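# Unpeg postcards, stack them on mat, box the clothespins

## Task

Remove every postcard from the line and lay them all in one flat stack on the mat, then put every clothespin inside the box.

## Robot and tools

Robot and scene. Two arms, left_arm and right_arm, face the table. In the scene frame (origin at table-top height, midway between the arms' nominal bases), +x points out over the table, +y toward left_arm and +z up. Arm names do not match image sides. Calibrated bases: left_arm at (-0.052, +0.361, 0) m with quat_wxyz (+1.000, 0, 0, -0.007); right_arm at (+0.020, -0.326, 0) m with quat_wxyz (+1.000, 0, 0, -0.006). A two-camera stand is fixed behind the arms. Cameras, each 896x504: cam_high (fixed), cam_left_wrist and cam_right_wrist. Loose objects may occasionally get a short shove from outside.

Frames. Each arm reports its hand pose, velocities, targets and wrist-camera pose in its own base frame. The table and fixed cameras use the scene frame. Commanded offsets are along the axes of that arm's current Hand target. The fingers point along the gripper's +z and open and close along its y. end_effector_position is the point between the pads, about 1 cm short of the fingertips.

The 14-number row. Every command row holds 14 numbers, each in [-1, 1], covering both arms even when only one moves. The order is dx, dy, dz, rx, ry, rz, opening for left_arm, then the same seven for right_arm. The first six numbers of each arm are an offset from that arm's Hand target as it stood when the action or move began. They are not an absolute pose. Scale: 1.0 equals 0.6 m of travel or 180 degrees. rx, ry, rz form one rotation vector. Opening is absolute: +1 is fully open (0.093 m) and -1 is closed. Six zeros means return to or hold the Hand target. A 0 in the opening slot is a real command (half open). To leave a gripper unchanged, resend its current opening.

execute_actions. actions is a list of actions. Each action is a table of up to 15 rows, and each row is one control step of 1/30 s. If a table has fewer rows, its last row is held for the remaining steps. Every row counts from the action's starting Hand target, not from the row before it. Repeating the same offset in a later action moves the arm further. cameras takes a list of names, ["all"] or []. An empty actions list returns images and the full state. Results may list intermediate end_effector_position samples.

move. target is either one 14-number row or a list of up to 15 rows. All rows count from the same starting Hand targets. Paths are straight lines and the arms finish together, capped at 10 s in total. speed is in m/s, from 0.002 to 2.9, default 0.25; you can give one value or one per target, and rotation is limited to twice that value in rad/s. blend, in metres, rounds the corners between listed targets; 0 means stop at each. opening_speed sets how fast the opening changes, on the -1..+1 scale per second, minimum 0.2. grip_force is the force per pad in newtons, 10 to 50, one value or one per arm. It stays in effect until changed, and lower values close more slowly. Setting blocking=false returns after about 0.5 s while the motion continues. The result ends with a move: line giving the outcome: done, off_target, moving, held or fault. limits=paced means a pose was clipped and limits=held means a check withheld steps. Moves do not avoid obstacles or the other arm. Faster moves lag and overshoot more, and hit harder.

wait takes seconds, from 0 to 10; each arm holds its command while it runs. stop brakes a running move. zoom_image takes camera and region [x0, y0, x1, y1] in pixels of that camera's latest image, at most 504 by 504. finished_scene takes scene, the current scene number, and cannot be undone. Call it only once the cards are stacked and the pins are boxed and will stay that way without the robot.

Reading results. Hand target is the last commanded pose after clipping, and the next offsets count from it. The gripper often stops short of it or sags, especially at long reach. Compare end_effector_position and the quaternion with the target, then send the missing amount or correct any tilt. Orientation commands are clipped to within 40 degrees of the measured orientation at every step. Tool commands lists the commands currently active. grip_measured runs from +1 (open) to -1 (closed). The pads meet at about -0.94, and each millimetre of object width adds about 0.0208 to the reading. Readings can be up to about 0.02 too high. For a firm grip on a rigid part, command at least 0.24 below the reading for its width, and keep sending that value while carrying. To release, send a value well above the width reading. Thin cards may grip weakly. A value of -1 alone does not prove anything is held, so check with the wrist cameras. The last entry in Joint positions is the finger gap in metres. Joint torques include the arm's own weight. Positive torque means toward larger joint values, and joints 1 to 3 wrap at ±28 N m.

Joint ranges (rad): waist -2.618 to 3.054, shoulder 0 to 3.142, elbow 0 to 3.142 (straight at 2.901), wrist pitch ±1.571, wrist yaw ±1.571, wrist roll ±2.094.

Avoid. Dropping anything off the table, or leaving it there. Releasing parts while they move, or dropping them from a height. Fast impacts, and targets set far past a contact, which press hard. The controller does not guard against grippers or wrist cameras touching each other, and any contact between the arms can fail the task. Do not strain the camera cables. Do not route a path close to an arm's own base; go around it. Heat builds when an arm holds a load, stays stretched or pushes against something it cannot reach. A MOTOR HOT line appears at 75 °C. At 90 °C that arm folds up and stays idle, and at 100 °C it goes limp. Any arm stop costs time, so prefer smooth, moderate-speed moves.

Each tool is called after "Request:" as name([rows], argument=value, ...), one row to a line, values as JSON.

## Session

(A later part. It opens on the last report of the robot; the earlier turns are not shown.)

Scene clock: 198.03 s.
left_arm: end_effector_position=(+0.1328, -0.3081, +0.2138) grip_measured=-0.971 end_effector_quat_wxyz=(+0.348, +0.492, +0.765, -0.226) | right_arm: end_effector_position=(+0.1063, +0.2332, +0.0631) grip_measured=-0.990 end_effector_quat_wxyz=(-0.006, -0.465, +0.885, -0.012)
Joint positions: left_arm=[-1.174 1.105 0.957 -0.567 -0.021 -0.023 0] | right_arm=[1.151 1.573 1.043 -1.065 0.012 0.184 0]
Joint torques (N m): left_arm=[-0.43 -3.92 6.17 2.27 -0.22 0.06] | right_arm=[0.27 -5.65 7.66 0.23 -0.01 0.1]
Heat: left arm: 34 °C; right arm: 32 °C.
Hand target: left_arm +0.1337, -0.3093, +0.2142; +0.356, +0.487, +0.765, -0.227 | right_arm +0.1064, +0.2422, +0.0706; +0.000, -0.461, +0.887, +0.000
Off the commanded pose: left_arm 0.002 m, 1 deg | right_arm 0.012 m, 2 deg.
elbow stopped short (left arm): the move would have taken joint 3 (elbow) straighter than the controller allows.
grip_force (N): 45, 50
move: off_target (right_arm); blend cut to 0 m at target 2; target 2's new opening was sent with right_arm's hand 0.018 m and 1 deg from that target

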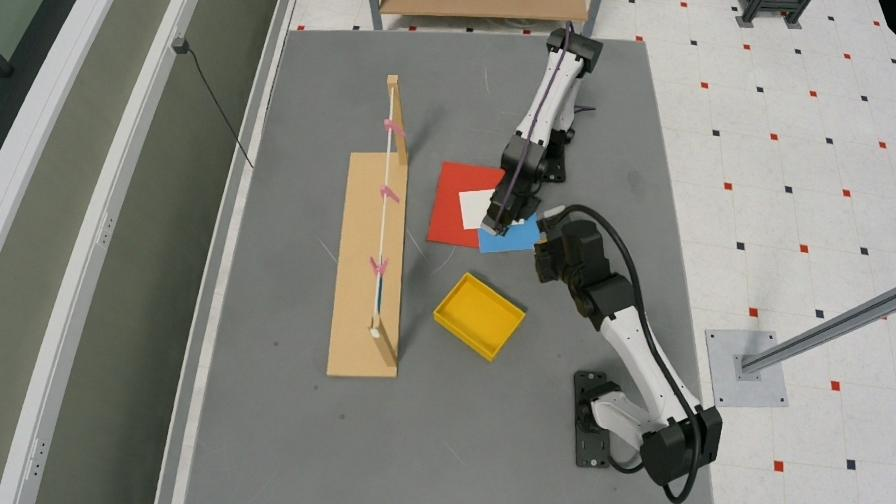

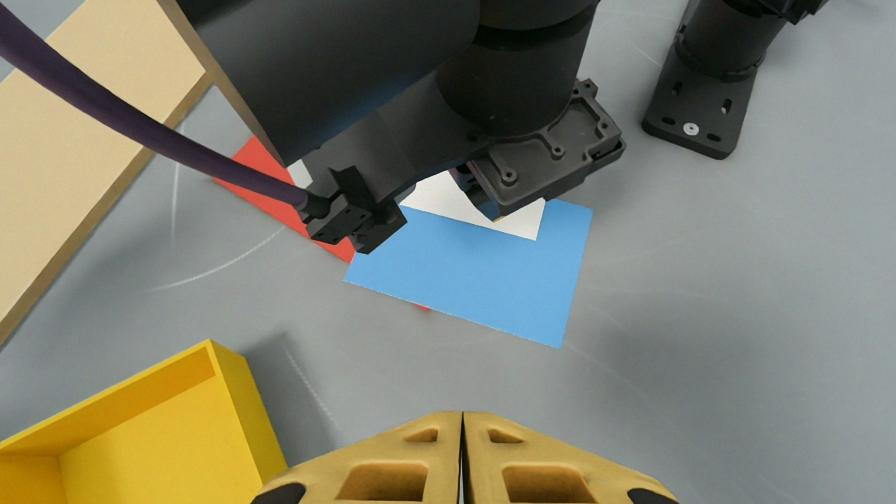

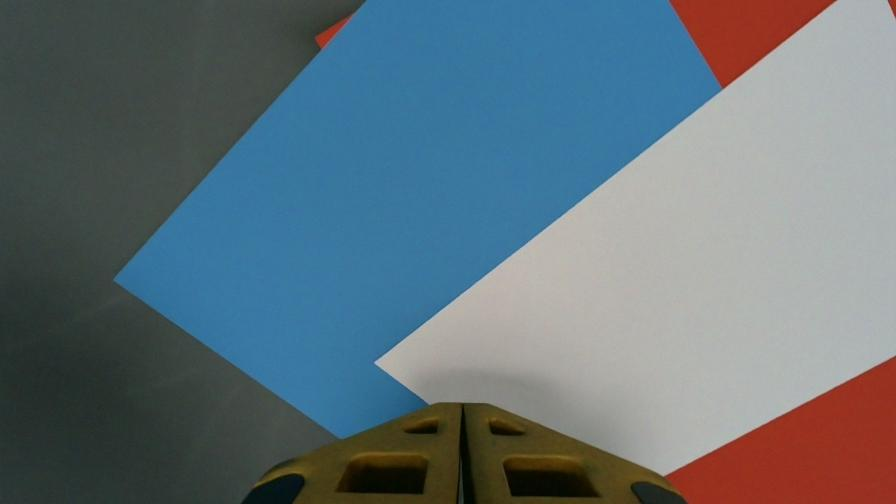

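Request:
move([
  [0,0,0,0,0,0,-1.0,-0.0633,0.01,0.0427,0,0,0,-1.0],
  [0,0,0,0,0,0,-1.0,-0.0633,0.01,0.0943,0,0,0,-1.0],
], speed=[0.15,0.05], cameras=["cam_left_wrist","cam_right_wrist"])

Scene clock: 200.97 s.
left_arm: end_effector_position=(+0.1328, -0.3081, +0.2138) grip_measured=-0.971 end_effector_quat_wxyz=(+0.348, +0.492, +0.765, -0.226) | right_arm: end_effector_position=(+0.1233, +0.2712, +0.0175) grip_measured=-0.990 end_effector_quat_wxyz=(-0.005, -0.465, +0.885, -0.011)
Joint positions: left_arm=[-1.174 1.105 0.957 -0.567 -0.021 -0.023 0] | right_arm=[1.151 1.788 1.09 -0.895 0.012 0.184 0]
Joint torques (N m): left_arm=[-0.43 -3.93 6.2 2.26 -0.22 0.06] | right_arm=[-0.28 -6.8 3.82 0.6 -0.03 0.03]
Heat: left arm: 34 °C; right arm: 32 °C.
Hand target: left_arm +0.1337, -0.3093, +0.2142; +0.356, +0.487, +0.765, -0.227 | right_arm +0.1234, +0.2766, +0.0140; +0.000, -0.461, +0.887, +0.000
Off the commanded pose: left_arm 0.002 m, 1 deg | right_arm 0.006 m, 1 deg.
grip_force (N): 45, 50
move: done
Images, in order (width x height): cam_left_wrist 896x504, cam_right_wrist 896x504.

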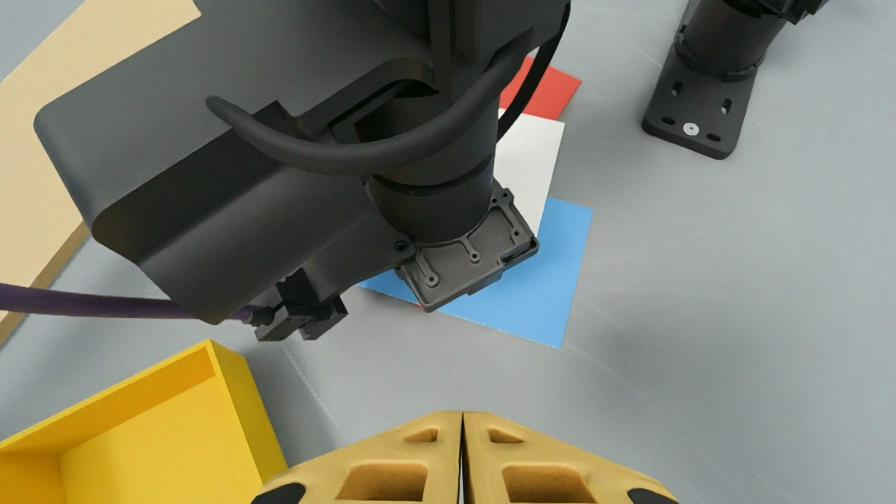

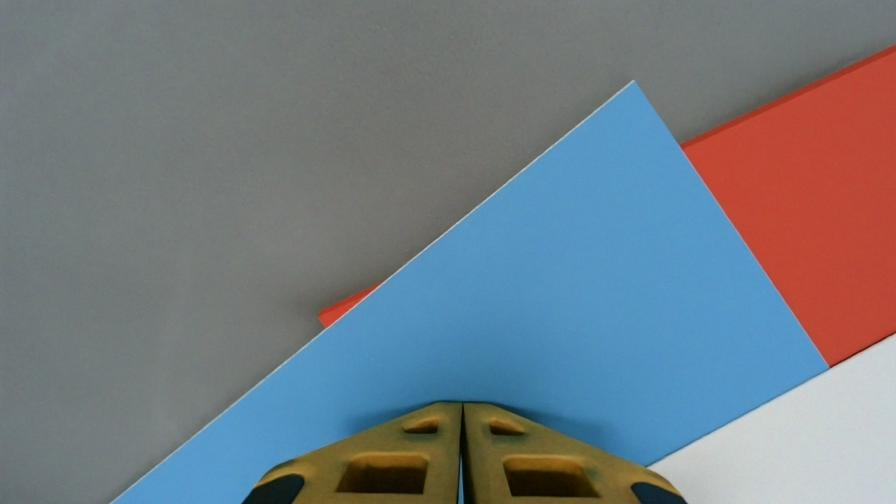

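Request:
move([
  [0,0,0,0,0,0,-1.0,0,0,0.0133,0,0,0,-1.0],
  [0,0,0,0,0,0,-1.0,0.008,-0.092,0.0133,0,0,0,-1.0],
], speed=[0.05,0.08], cameras=["cam_left_wrist","cam_right_wrist","cam_high"])

Scene clock: 203.27 s.
left_arm: end_effector_position=(+0.1328, -0.3081, +0.2138) grip_measured=-0.971 end_effector_quat_wxyz=(+0.348, +0.492, +0.765, -0.226) | right_arm: end_effector_position=(+0.1555, +0.2549, +0.0167) grip_measured=-0.990 end_effector_quat_wxyz=(-0.009, -0.462, +0.886, +0.032)
Joint positions: left_arm=[-1.174 1.105 0.957 -0.567 -0.021 -0.023 0] | right_arm=[0.987 1.76 1.051 -0.846 -0.064 0.025 0]
Joint torques (N m): left_arm=[-0.42 -3.92 6.17 2.27 -0.22 0.06] | right_arm=[-1.37 -6.17 2 0.56 0.67 -0.19]
Heat: left arm: 34 °C; right arm: 31 °C.
Hand target: left_arm +0.1337, -0.3093, +0.2142; +0.356, +0.487, +0.765, -0.227 | right_arm +0.1659, +0.2410, +0.0061; +0.000, -0.461, +0.887, +0.000
Off the commanded pose: left_arm 0.002 m, 1 deg | right_arm 0.020 m, 4 deg.
grip_force (N): 45, 50
move: off_target (right_arm)

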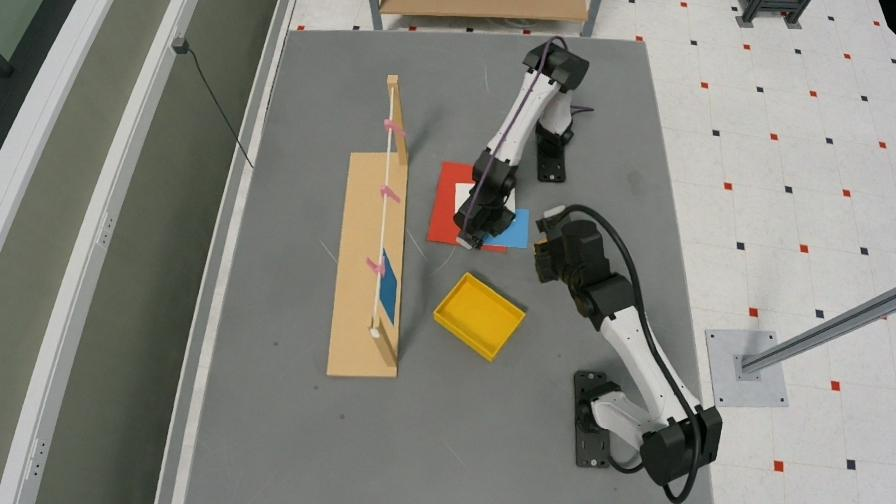

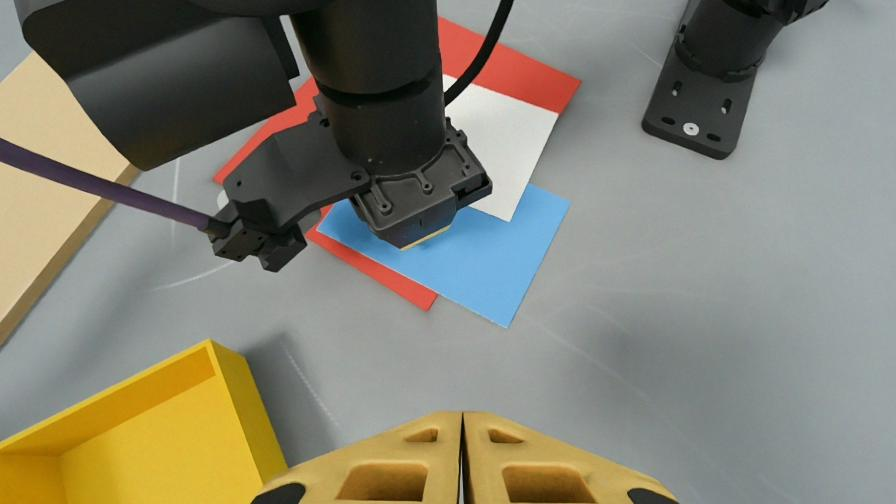

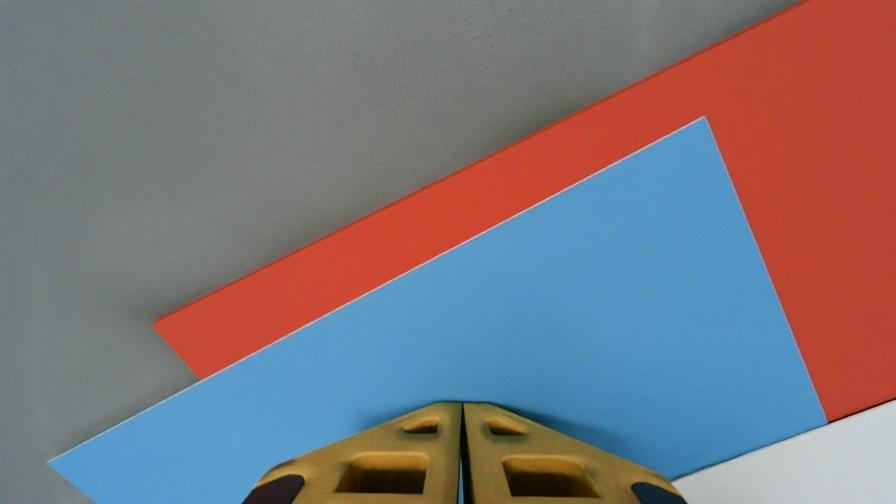

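Request:
move(target=[0,0,0,0,0,0,-1.0,0.025,-0.129,0,0,0,0,-1.0], speed=0.08, cameras=["cam_left_wrist","cam_right_wrist","cam_high"])

Scene clock: 205.57 s.
left_arm: end_effector_position=(+0.1328, -0.3081, +0.2138) grip_measured=-0.971 end_effector_quat_wxyz=(+0.348, +0.492, +0.765, -0.226) | right_arm: end_effector_position=(+0.2148, +0.2016, +0.0166) grip_measured=-0.990 end_effector_quat_wxyz=(+0.003, -0.462, +0.886, +0.036)
Joint positions: left_arm=[-1.174 1.105 0.957 -0.567 -0.021 -0.023 0] | right_arm=[0.715 1.741 1.027 -0.835 -0.068 -0.246 0]
Joint torques (N m): left_arm=[-0.42 -3.93 6.17 2.26 -0.22 0.06] | right_arm=[-1.61 -5.86 2.1 0.45 0.71 -0.2]
Heat: left arm: 34 °C; right arm: 31 °C.
Hand target: left_arm +0.1337, -0.3093, +0.2142; +0.356, +0.487, +0.765, -0.227 | right_arm +0.2207, +0.1843, +0.0062; +0.000, -0.461, +0.887, +0.000
Off the commanded pose: left_arm 0.002 m, 1 deg | right_arm 0.021 m, 4 deg.
grip_force (N): 45, 50
move: off_target (right_arm)

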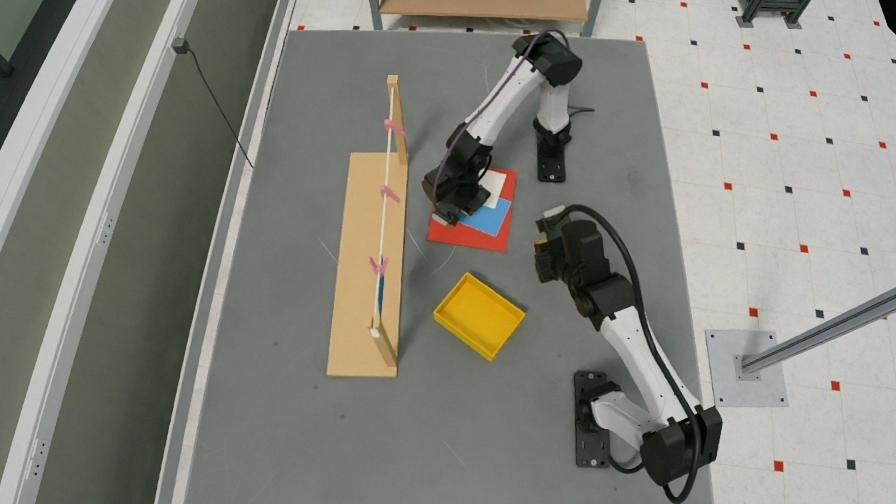

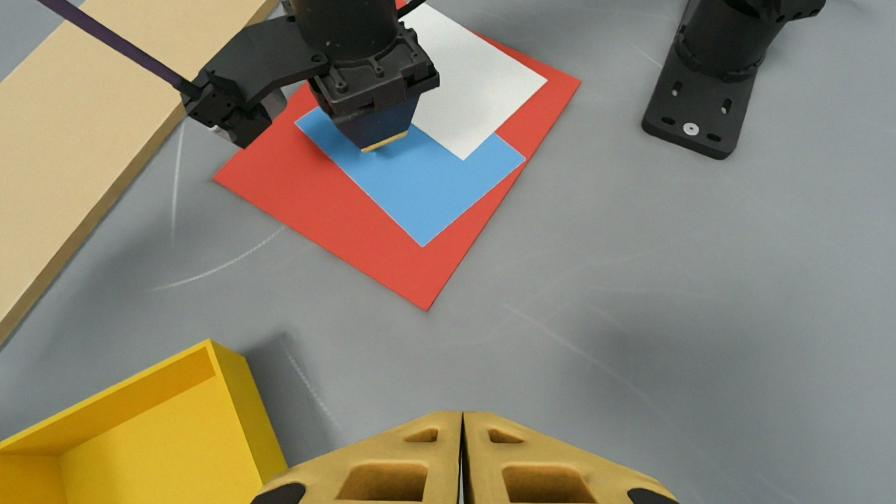

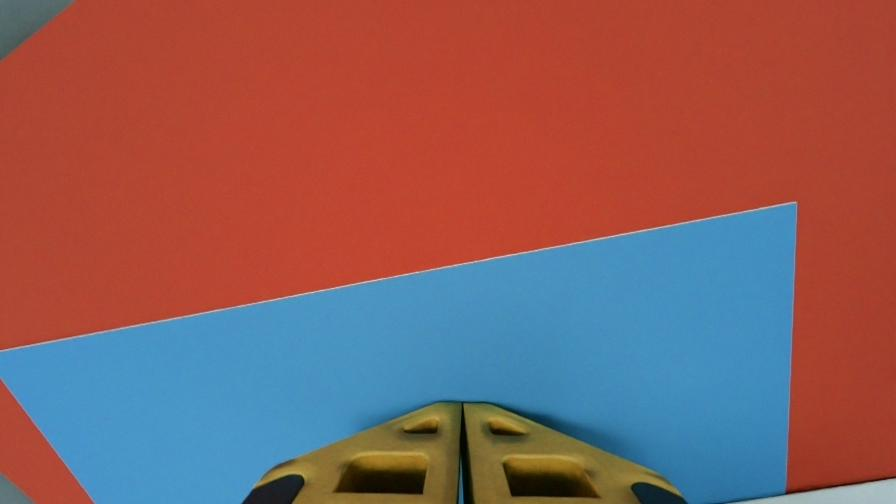

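Request:
move(target=[0,0,0,0,0,0,-1.0,0,0,-0.12,0,0,0,-1.0], speed=0.15, cameras=["cam_left_wrist","cam_right_wrist","cam_high"])

Request:
zoom_image(camera="cam_high", region=[400, 130, 560, 290])

Scene clock: 207.03 s.
left_arm: end_effector_position=(+0.1328, -0.3081, +0.2138) grip_measured=-0.971 end_effector_quat_wxyz=(+0.348, +0.492, +0.765, -0.226) | right_arm: end_effector_position=(+0.2128, +0.1820, +0.0660) grip_measured=-0.990 end_effector_quat_wxyz=(-0.021, -0.458, +0.889, +0.000)
Joint positions: left_arm=[-1.174 1.105 0.957 -0.567 -0.021 -0.023 0] | right_arm=[0.702 1.673 1.16 -1.099 -0.009 -0.249 0]
Joint torques (N m): left_arm=[-0.4 -3.92 6.17 2.26 -0.22 0.06] | right_arm=[-0.64 -8.7 7.13 0.14 0.11 -0.13]
Heat: left arm: 35 °C; right arm: 31 °C.
Hand target: left_arm +0.1337, -0.3093, +0.2142; +0.356, +0.487, +0.765, -0.227 | right_arm +0.2205, +0.1843, +0.0781; +0.000, -0.461, +0.887, +0.000
Off the commanded pose: left_arm 0.002 m, 1 deg | right_arm 0.015 m, 2 deg.
grip_force (N): 45, 50
move: off_target (right_arm)

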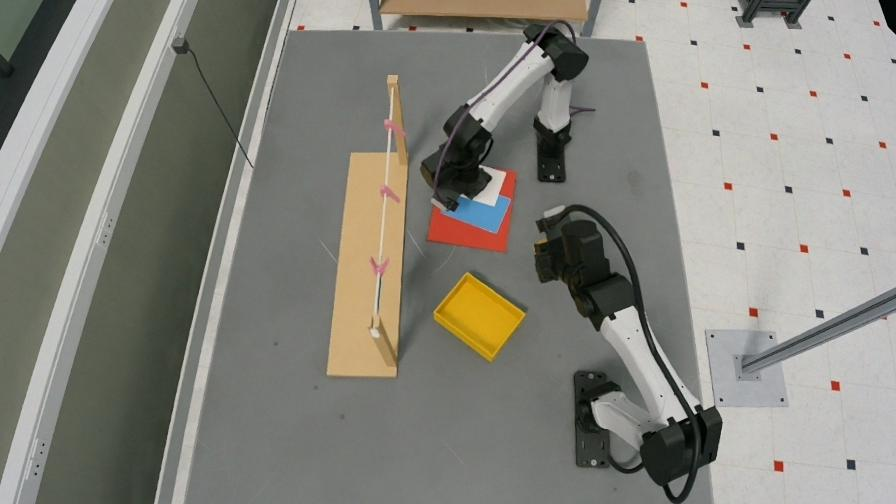

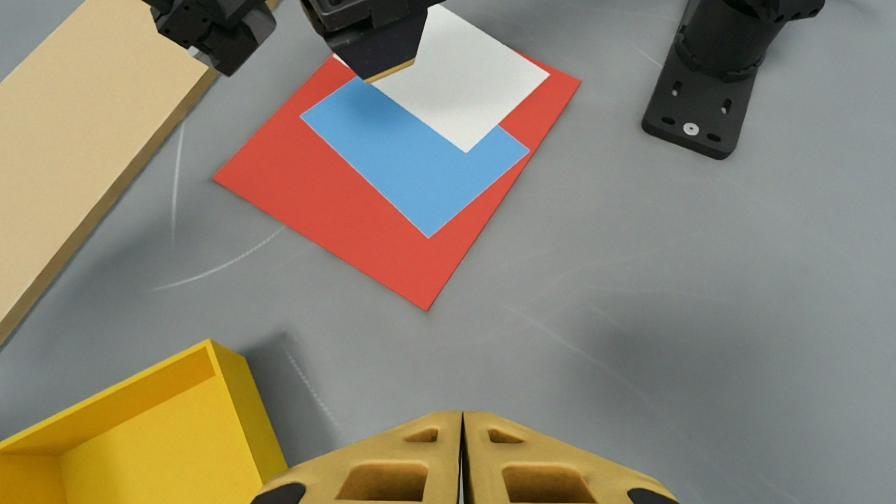

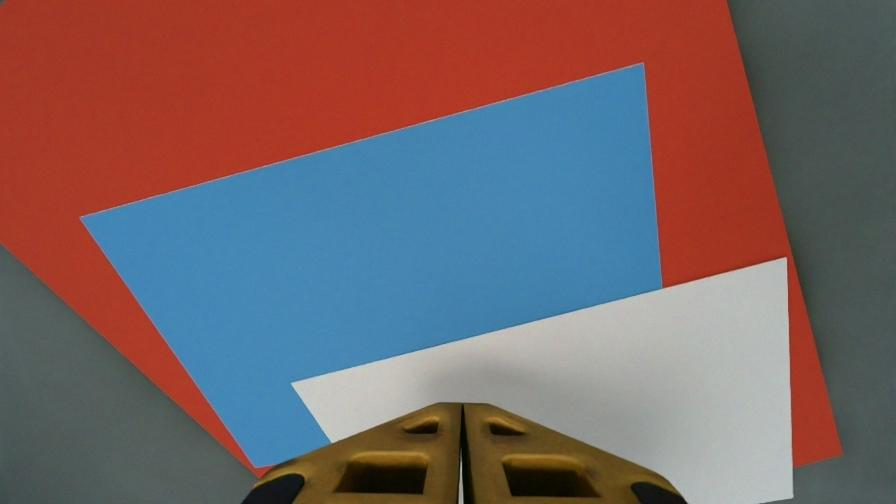

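Scaled by 3.150 from the camera's 896x504 image, which has a finer 1280x720 frame.

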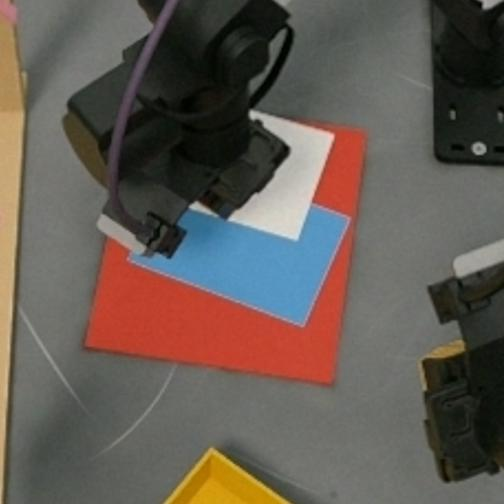

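Request:
move([
  [0,0,0,0,0,0,-1.0,0.0733,-0.05,0.0635,0,0,0,-1.0],
  [0,0,0,0,0,0,-1.0,0.0733,-0.05,0.1168,0,0,0,-1.0],
  [0,0,0,0,0,0,-1.0,-0.035,0.0522,0.1168,0,0,0,-1.0],
], speed=[0.15,0.06,0.08], cameras=["cam_left_wrist","cam_right_wrist","cam_high"])

Scene clock: 211.73 s.
left_arm: end_effector_position=(+0.1328, -0.3081, +0.2138) grip_measured=-0.971 end_effector_quat_wxyz=(+0.348, +0.492, +0.765, -0.226) | right_arm: end_effector_position=(+0.2075, +0.2066, +0.0172) grip_measured=-0.990 end_effector_quat_wxyz=(-0.001, -0.464, +0.886, -0.020)
Joint positions: left_arm=[-1.174 1.105 0.957 -0.567 -0.021 -0.023 0] | right_arm=[0.804 1.765 1.059 -0.88 0.036 -0.16 0]
Joint torques (N m): left_arm=[-0.4 -3.92 6.17 2.26 -0.22 0.07] | right_arm=[0.7 -4.03 4.67 0.72 -0.27 0.12]
Heat: left arm: 35 °C; right arm: 31 °C.
Hand target: left_arm +0.1337, -0.3093, +0.2142; +0.356, +0.487, +0.765, -0.227 | right_arm +0.2070, +0.2194, +0.0080; +0.000, -0.461, +0.887, +0.000
Off the commanded pose: left_arm 0.002 m, 1 deg | right_arm 0.016 m, 2 deg.
grip_force (N): 45, 50
move: off_target (right_arm)

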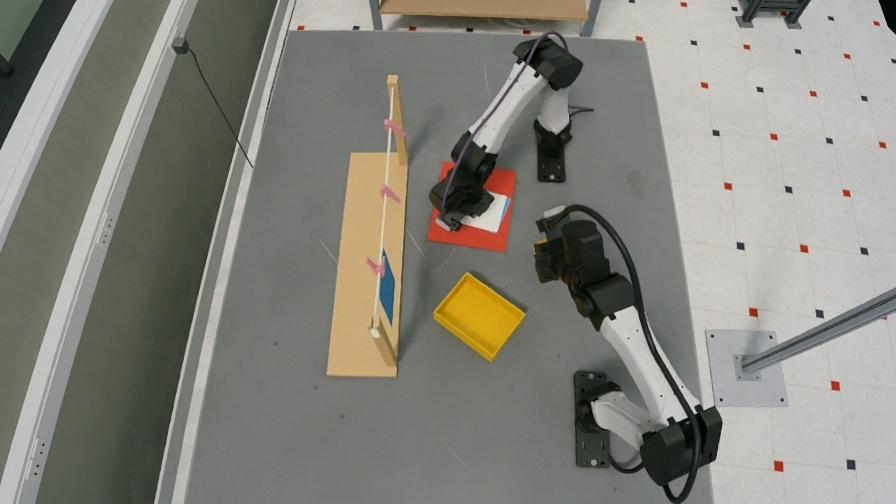

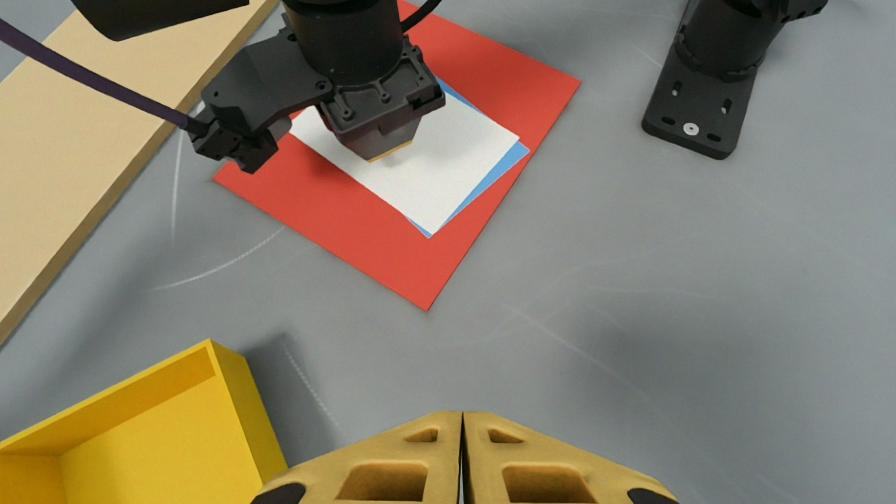

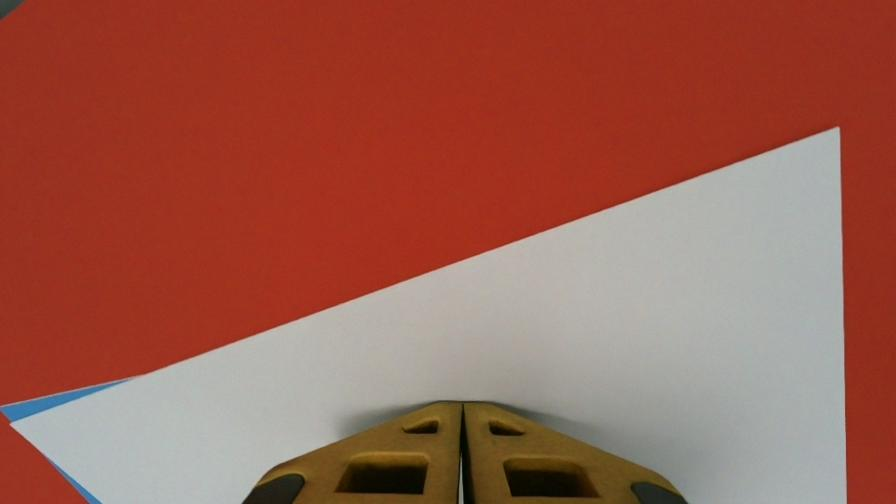

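Request:
move([
  [0,0,0,0,0,0,-1.0,0,0,-0.1667,0,0,0,-1.0],
  [-0.1428,0.1765,-0.182,-0.0844,-0.2212,-0.0306,0.0,-0.2577,-0.029,-0.3117,0,-0.5,0,1.0],
], speed=[0.2,0.3], blend=[0.03,0], cameras=["all"])

Scene clock: 218.07 s.
left_arm: end_effector_position=(+0.2184, -0.2392, +0.3477) grip_measured=-0.003 end_effector_quat_wxyz=(+0.638, +0.297, +0.649, -0.288) | right_arm: end_effector_position=(+0.3114, +0.3343, +0.1872) grip_measured=+1.000 end_effector_quat_wxyz=(+0.620, -0.332, +0.639, +0.313)
Joint positions: left_arm=[-0.807 0.792 0.756 0.017 0.046 0.005 0.045] | right_arm=[0.748 1.649 0.611 1.002 -0.2 -0.019 0.093]
Joint torques (N m): left_arm=[0.53 -2.07 6.27 2.6 -0.01 0.07] | right_arm=[-0.31 -6.28 4.83 2.23 -0.05 0.14]
Heat: left arm: 35 °C; right arm: 30 °C.
Hand target: left_arm +0.2177, -0.2386, +0.3498; +0.643, +0.294, +0.643, -0.294 | right_arm +0.3100, +0.3360, +0.1950; +0.627, -0.326, +0.627, +0.326
Off the commanded pose: left_arm 0.002 m, 1 deg | right_arm 0.008 m, 2 deg.
grip_force (N): 45, 50
move: done

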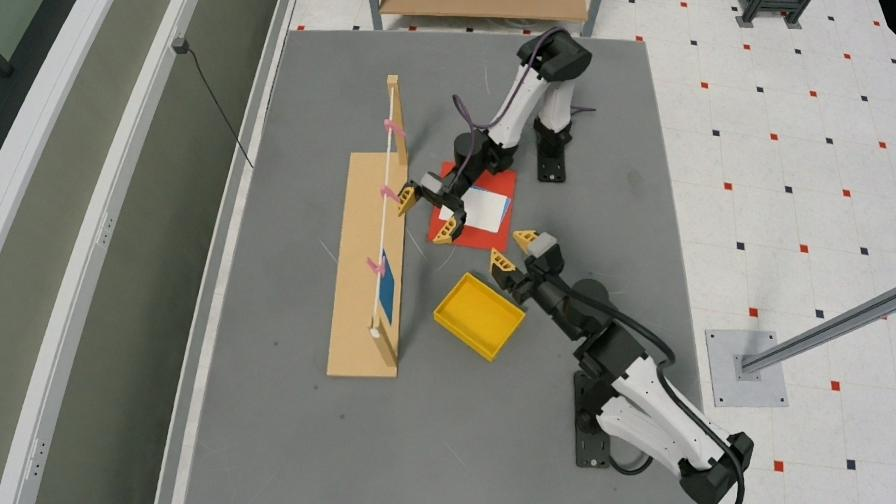

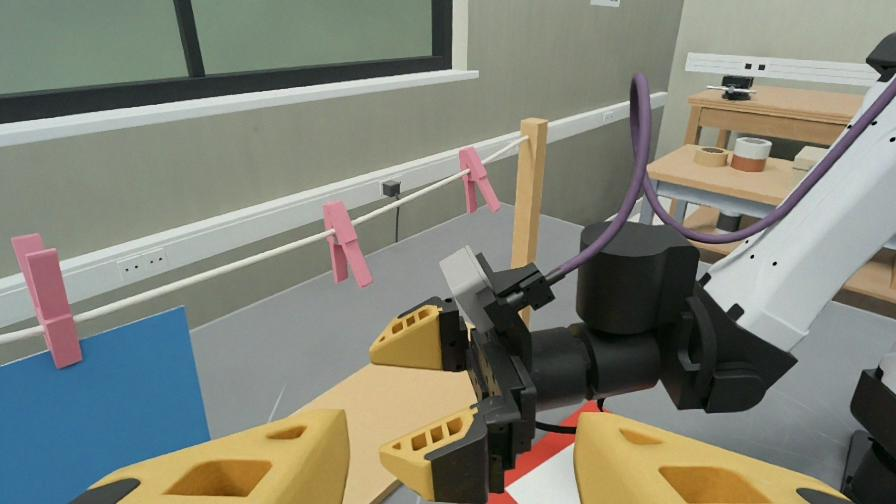

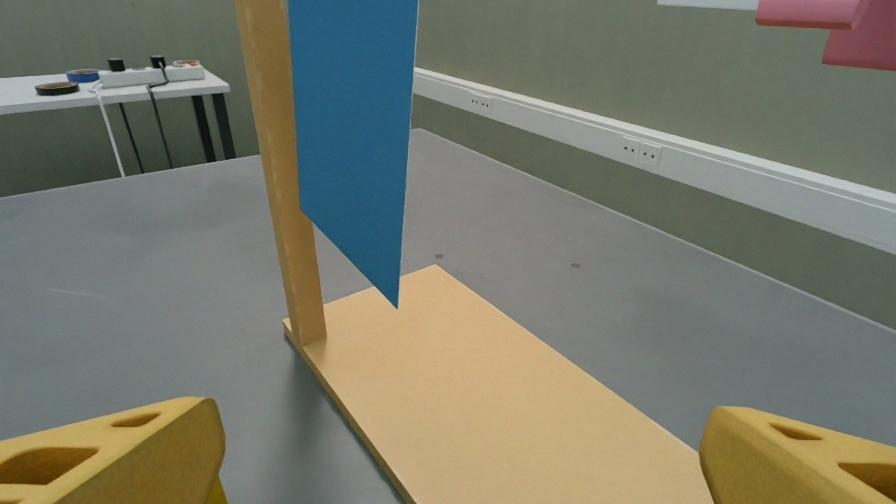

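Request:
execute_actions(actions=[])

Scene clock: 219.43 s.
left_arm: end_effector_position=(+0.2184, -0.2392, +0.3477) grip_measured=-0.003 end_effector_quat_wxyz=(+0.638, +0.297, +0.649, -0.288) | right_arm: end_effector_position=(+0.3114, +0.3343, +0.1872) grip_measured=+1.000 end_effector_quat_wxyz=(+0.620, -0.332, +0.639, +0.313)
Joint positions: left_arm=[-0.807 0.792 0.756 0.017 0.046 0.005 0.045] | right_arm=[0.748 1.649 0.611 1.002 -0.2 -0.019 0.093]
Joint velocities: within noise
Joint torques (N m): left_arm=[0.54 -2.07 6.3 2.6 -0.01 0.08] | right_arm=[-0.21 -6.38 4.94 2.24 -0.02 0.12]
Motor temperatures (°C): left_arm=[22 27 31 36 20 20 20] | right_arm=[19 25 30 26 21 21 19]
Heat: left arm: 36 °C; right arm: 30 °C.
Hand target: left_arm +0.2177, -0.2386, +0.3498; +0.643, +0.294, +0.643, -0.294 | right_arm +0.3100, +0.3360, +0.1950; +0.627, -0.326, +0.627, +0.326
Tool commands: left_gripper/opening=+0.0 right_gripper/opening=+1.0
Off the commanded pose: left_arm 0.002 m, 1 deg | right_arm 0.008 m, 2 deg.
grip_force (N): 45, 50

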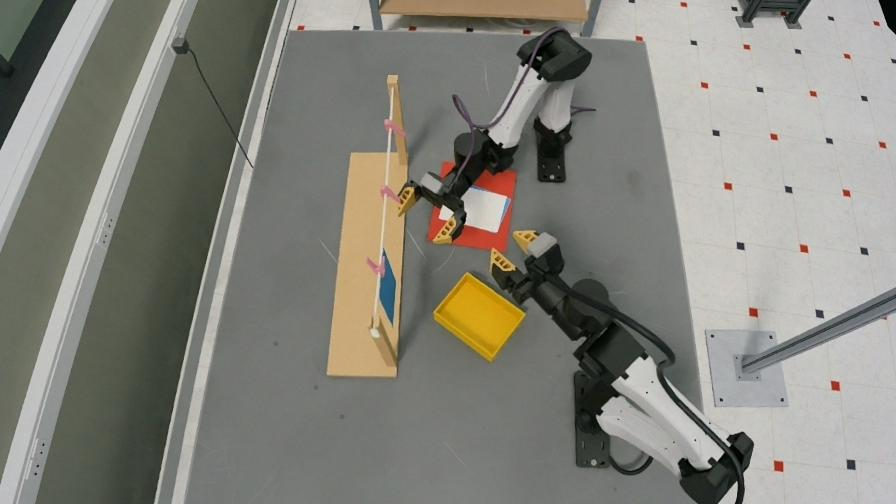

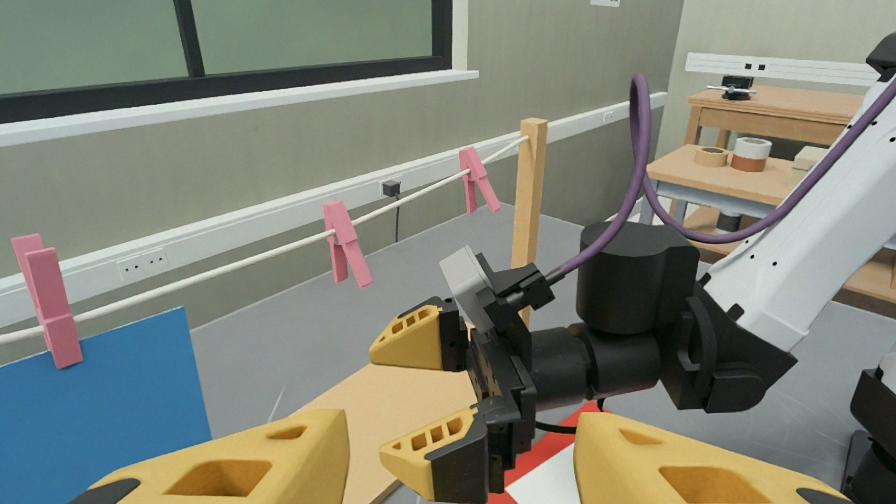

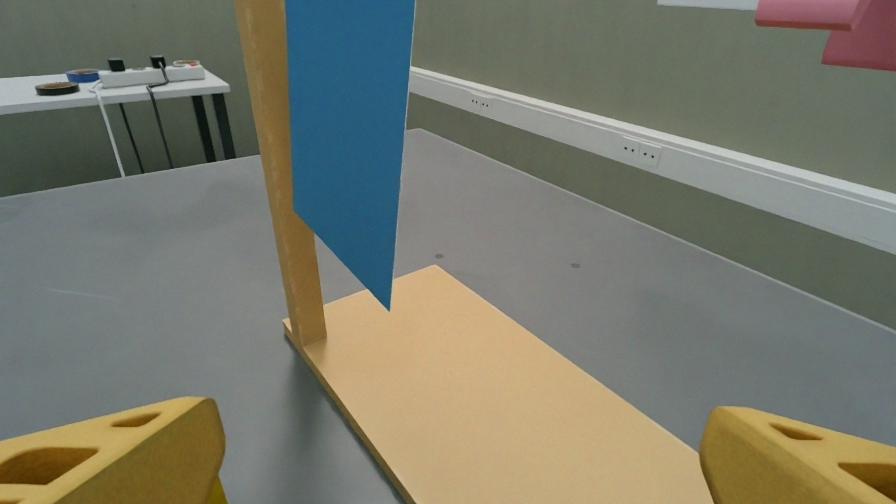

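Request:
move([
  [0,0,0,0,0,0,0,0,-0.0100,0.1033,-0.032,0,0,1],
  [0,0,0,0,0,0,0,-0.0083,0.0243,0.2223,-0.154,0,0,1],
], speed=0.12, blend=[0.02,0], cameras=["all"])

Scene clock: 222.50 s.
left_arm: end_effector_position=(+0.2184, -0.2392, +0.3477) grip_measured=-0.003 end_effector_quat_wxyz=(+0.638, +0.297, +0.649, -0.288) | right_arm: end_effector_position=(+0.3699, +0.4515, +0.1843) grip_measured=+1.000 end_effector_quat_wxyz=(+0.518, -0.468, +0.547, +0.463)
Joint positions: left_arm=[-0.807 0.792 0.756 0.017 0.046 0.005 0.045] | right_arm=[0.687 2.154 1.326 0.779 -0.749 -0.011 0.093]
Joint torques (N m): left_arm=[0.53 -2.06 6.27 2.6 -0.01 0.07] | right_arm=[-0.49 -11.11 8.49 1.83 -0.12 0.06]
Heat: left arm: 36 °C; right arm: 30 °C.
Hand target: left_arm +0.2177, -0.2386, +0.3498; +0.643, +0.294, +0.643, -0.294 | right_arm +0.3746, +0.4537, +0.2001; +0.531, -0.467, +0.531, +0.467
Off the commanded pose: left_arm 0.002 m, 1 deg | right_arm 0.017 m, 2 deg.
grip_force (N): 45, 50
move: off_target (right_arm)

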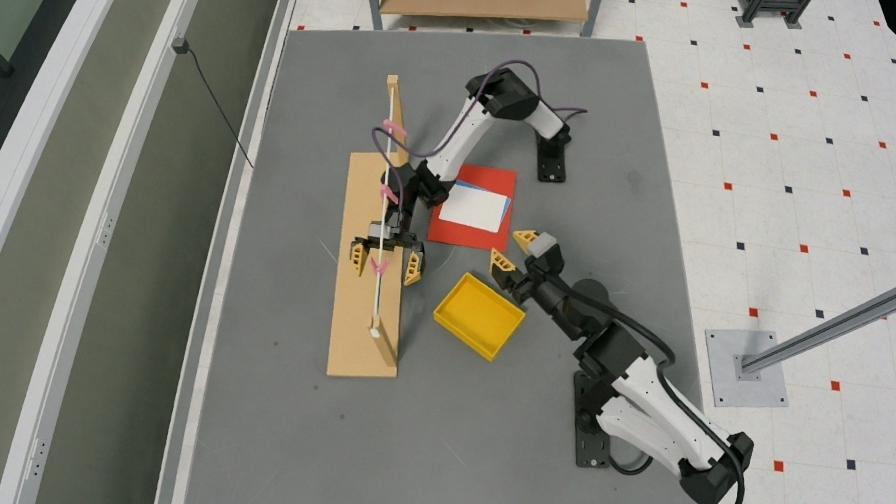

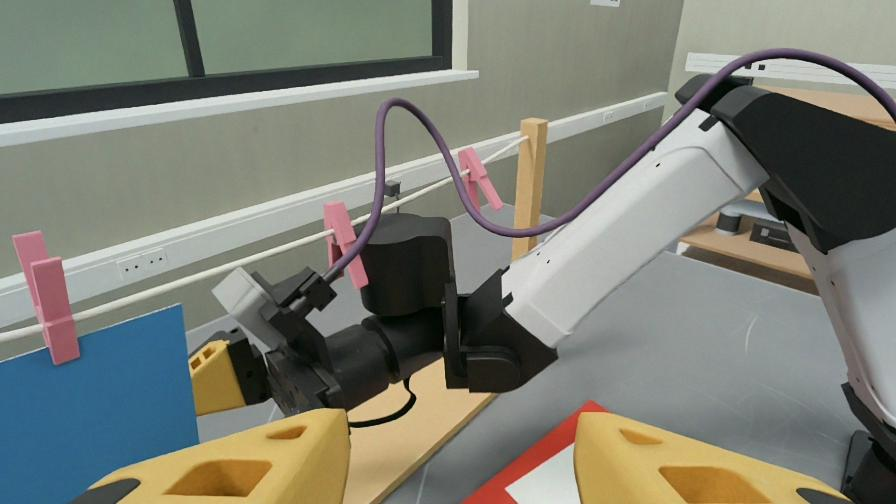

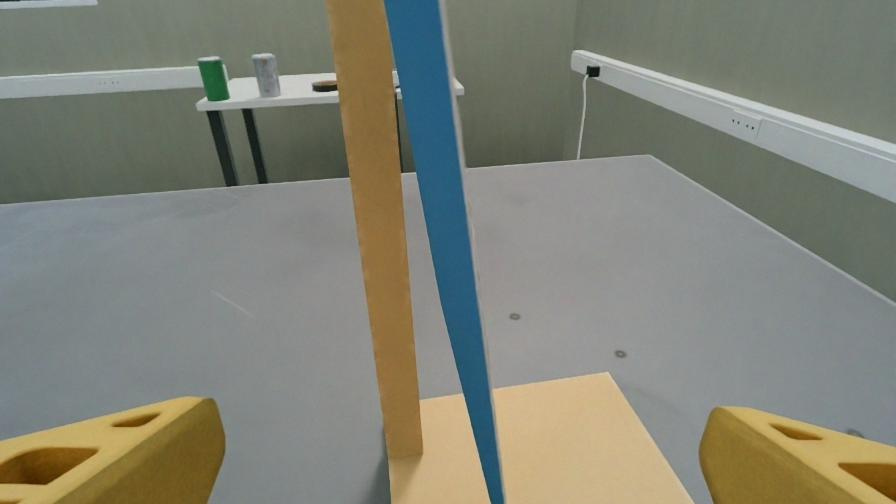

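Request:
move(target=[0,0,0,0,0,0,0,0,0,0,0,0,0,-1], opening_speed=0.9, cameras=["all"])

Scene clock: 225.20 s.
left_arm: end_effector_position=(+0.2184, -0.2392, +0.3477) grip_measured=-0.003 end_effector_quat_wxyz=(+0.638, +0.297, +0.649, -0.288) | right_arm: end_effector_position=(+0.3694, +0.4515, +0.1842) grip_measured=-0.989 end_effector_quat_wxyz=(+0.517, -0.468, +0.547, +0.464)
Joint positions: left_arm=[-0.807 0.792 0.756 0.017 0.046 0.005 0.045] | right_arm=[0.687 2.154 1.326 0.778 -0.752 -0.011 0]
Joint torques (N m): left_arm=[0.53 -2.07 6.3 2.6 -0.01 0.08] | right_arm=[-0.69 -10.91 8.55 1.91 -0.07 0.09]
Heat: left arm: 36 °C; right arm: 30 °C.
Hand target: left_arm +0.2177, -0.2386, +0.3498; +0.643, +0.294, +0.643, -0.294 | right_arm +0.3746, +0.4537, +0.2001; +0.531, -0.467, +0.531, +0.467
Off the commanded pose: left_arm 0.002 m, 1 deg | right_arm 0.017 m, 2 deg.
grip_force (N): 45, 50
move: off_target (right_arm)

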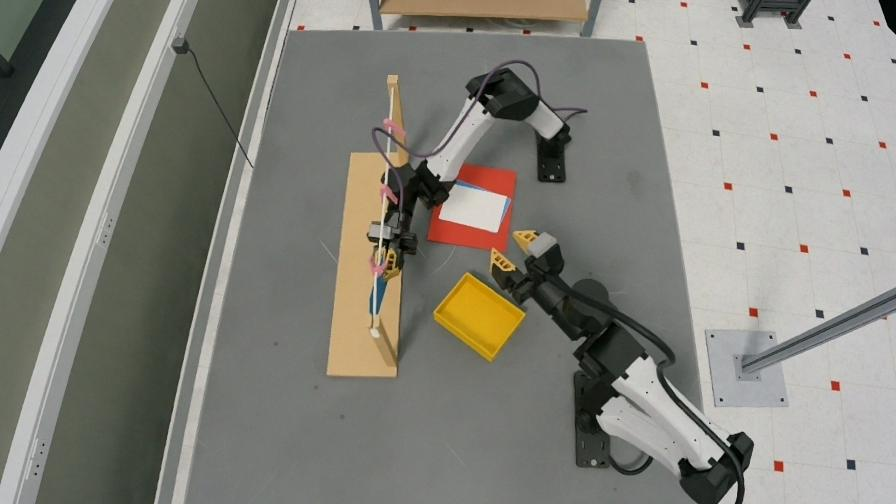

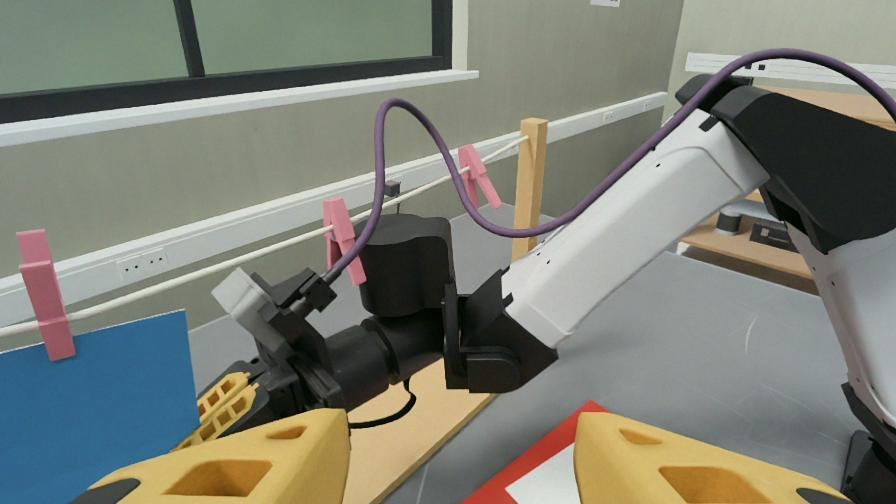

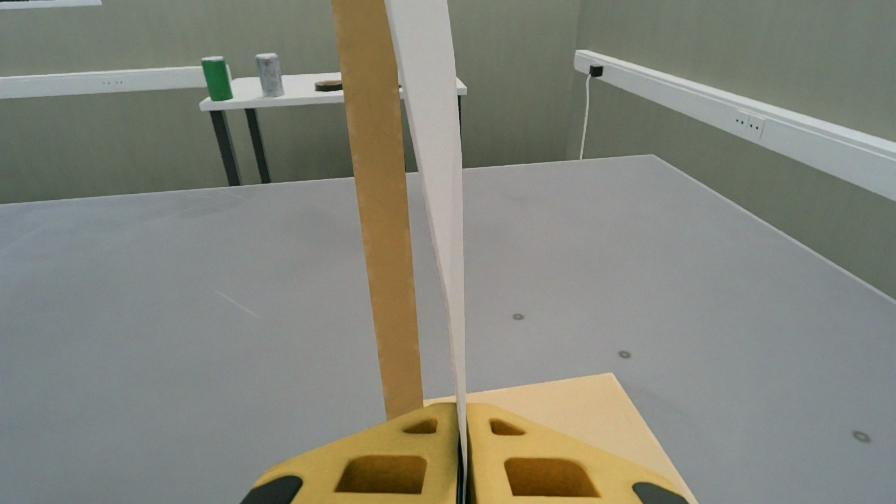

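Request:
move(target=[0,0,0,0,0,0,0,0.0833,0,0,0,0,0,-1], speed=0.07, cameras=["all"])

Scene clock: 226.73 s.
left_arm: end_effector_position=(+0.2184, -0.2392, +0.3477) grip_measured=-0.003 end_effector_quat_wxyz=(+0.638, +0.297, +0.649, -0.288) | right_arm: end_effector_position=(+0.3730, +0.4558, +0.1420) grip_measured=-0.989 end_effector_quat_wxyz=(+0.519, -0.470, +0.542, +0.465)
Joint positions: left_arm=[-0.807 0.792 0.756 0.017 0.046 0.005 0.045] | right_arm=[0.687 2.274 1.32 0.914 -0.759 -0.011 0]
Joint torques (N m): left_arm=[0.53 -2.06 6.28 2.6 -0.01 0.08] | right_arm=[-0.57 -12.04 4.81 2.07 0.03 0.06]
Heat: left arm: 37 °C; right arm: 30 °C.
Hand target: left_arm +0.2177, -0.2386, +0.3498; +0.643, +0.294, +0.643, -0.294 | right_arm +0.3746, +0.4537, +0.1502; +0.531, -0.467, +0.531, +0.467
Off the commanded pose: left_arm 0.002 m, 1 deg | right_arm 0.009 m, 2 deg.
grip_force (N): 45, 50
move: done

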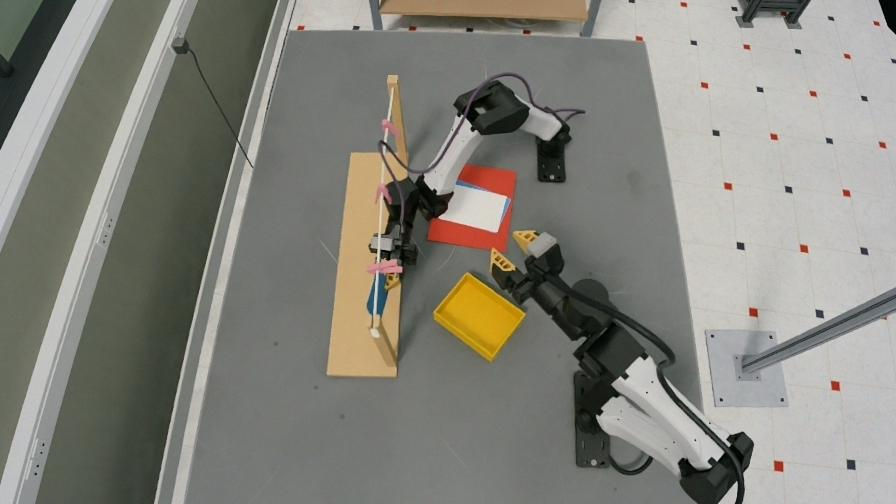

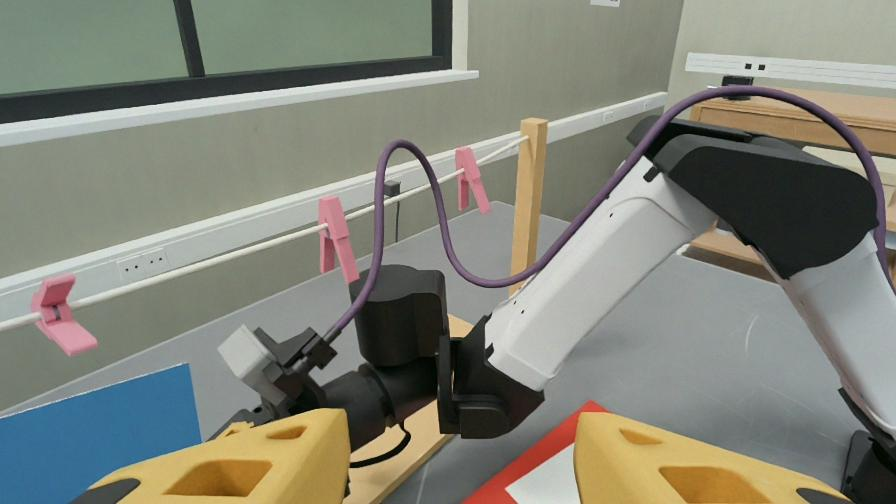

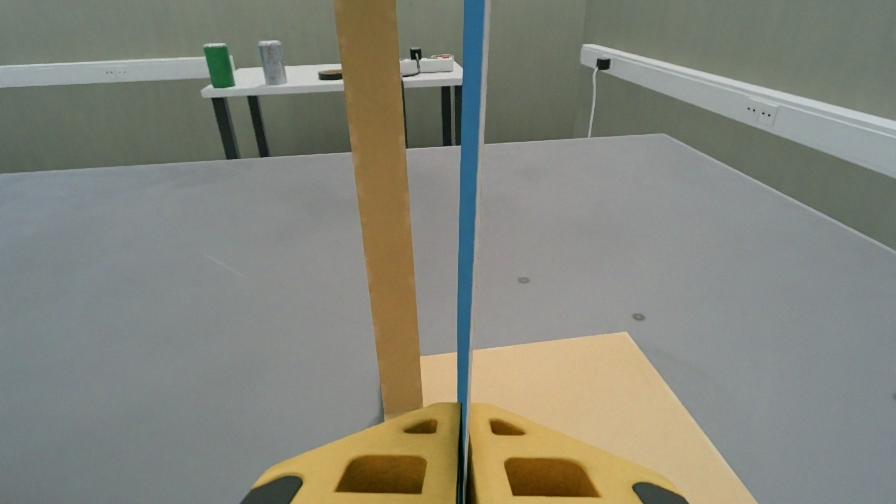

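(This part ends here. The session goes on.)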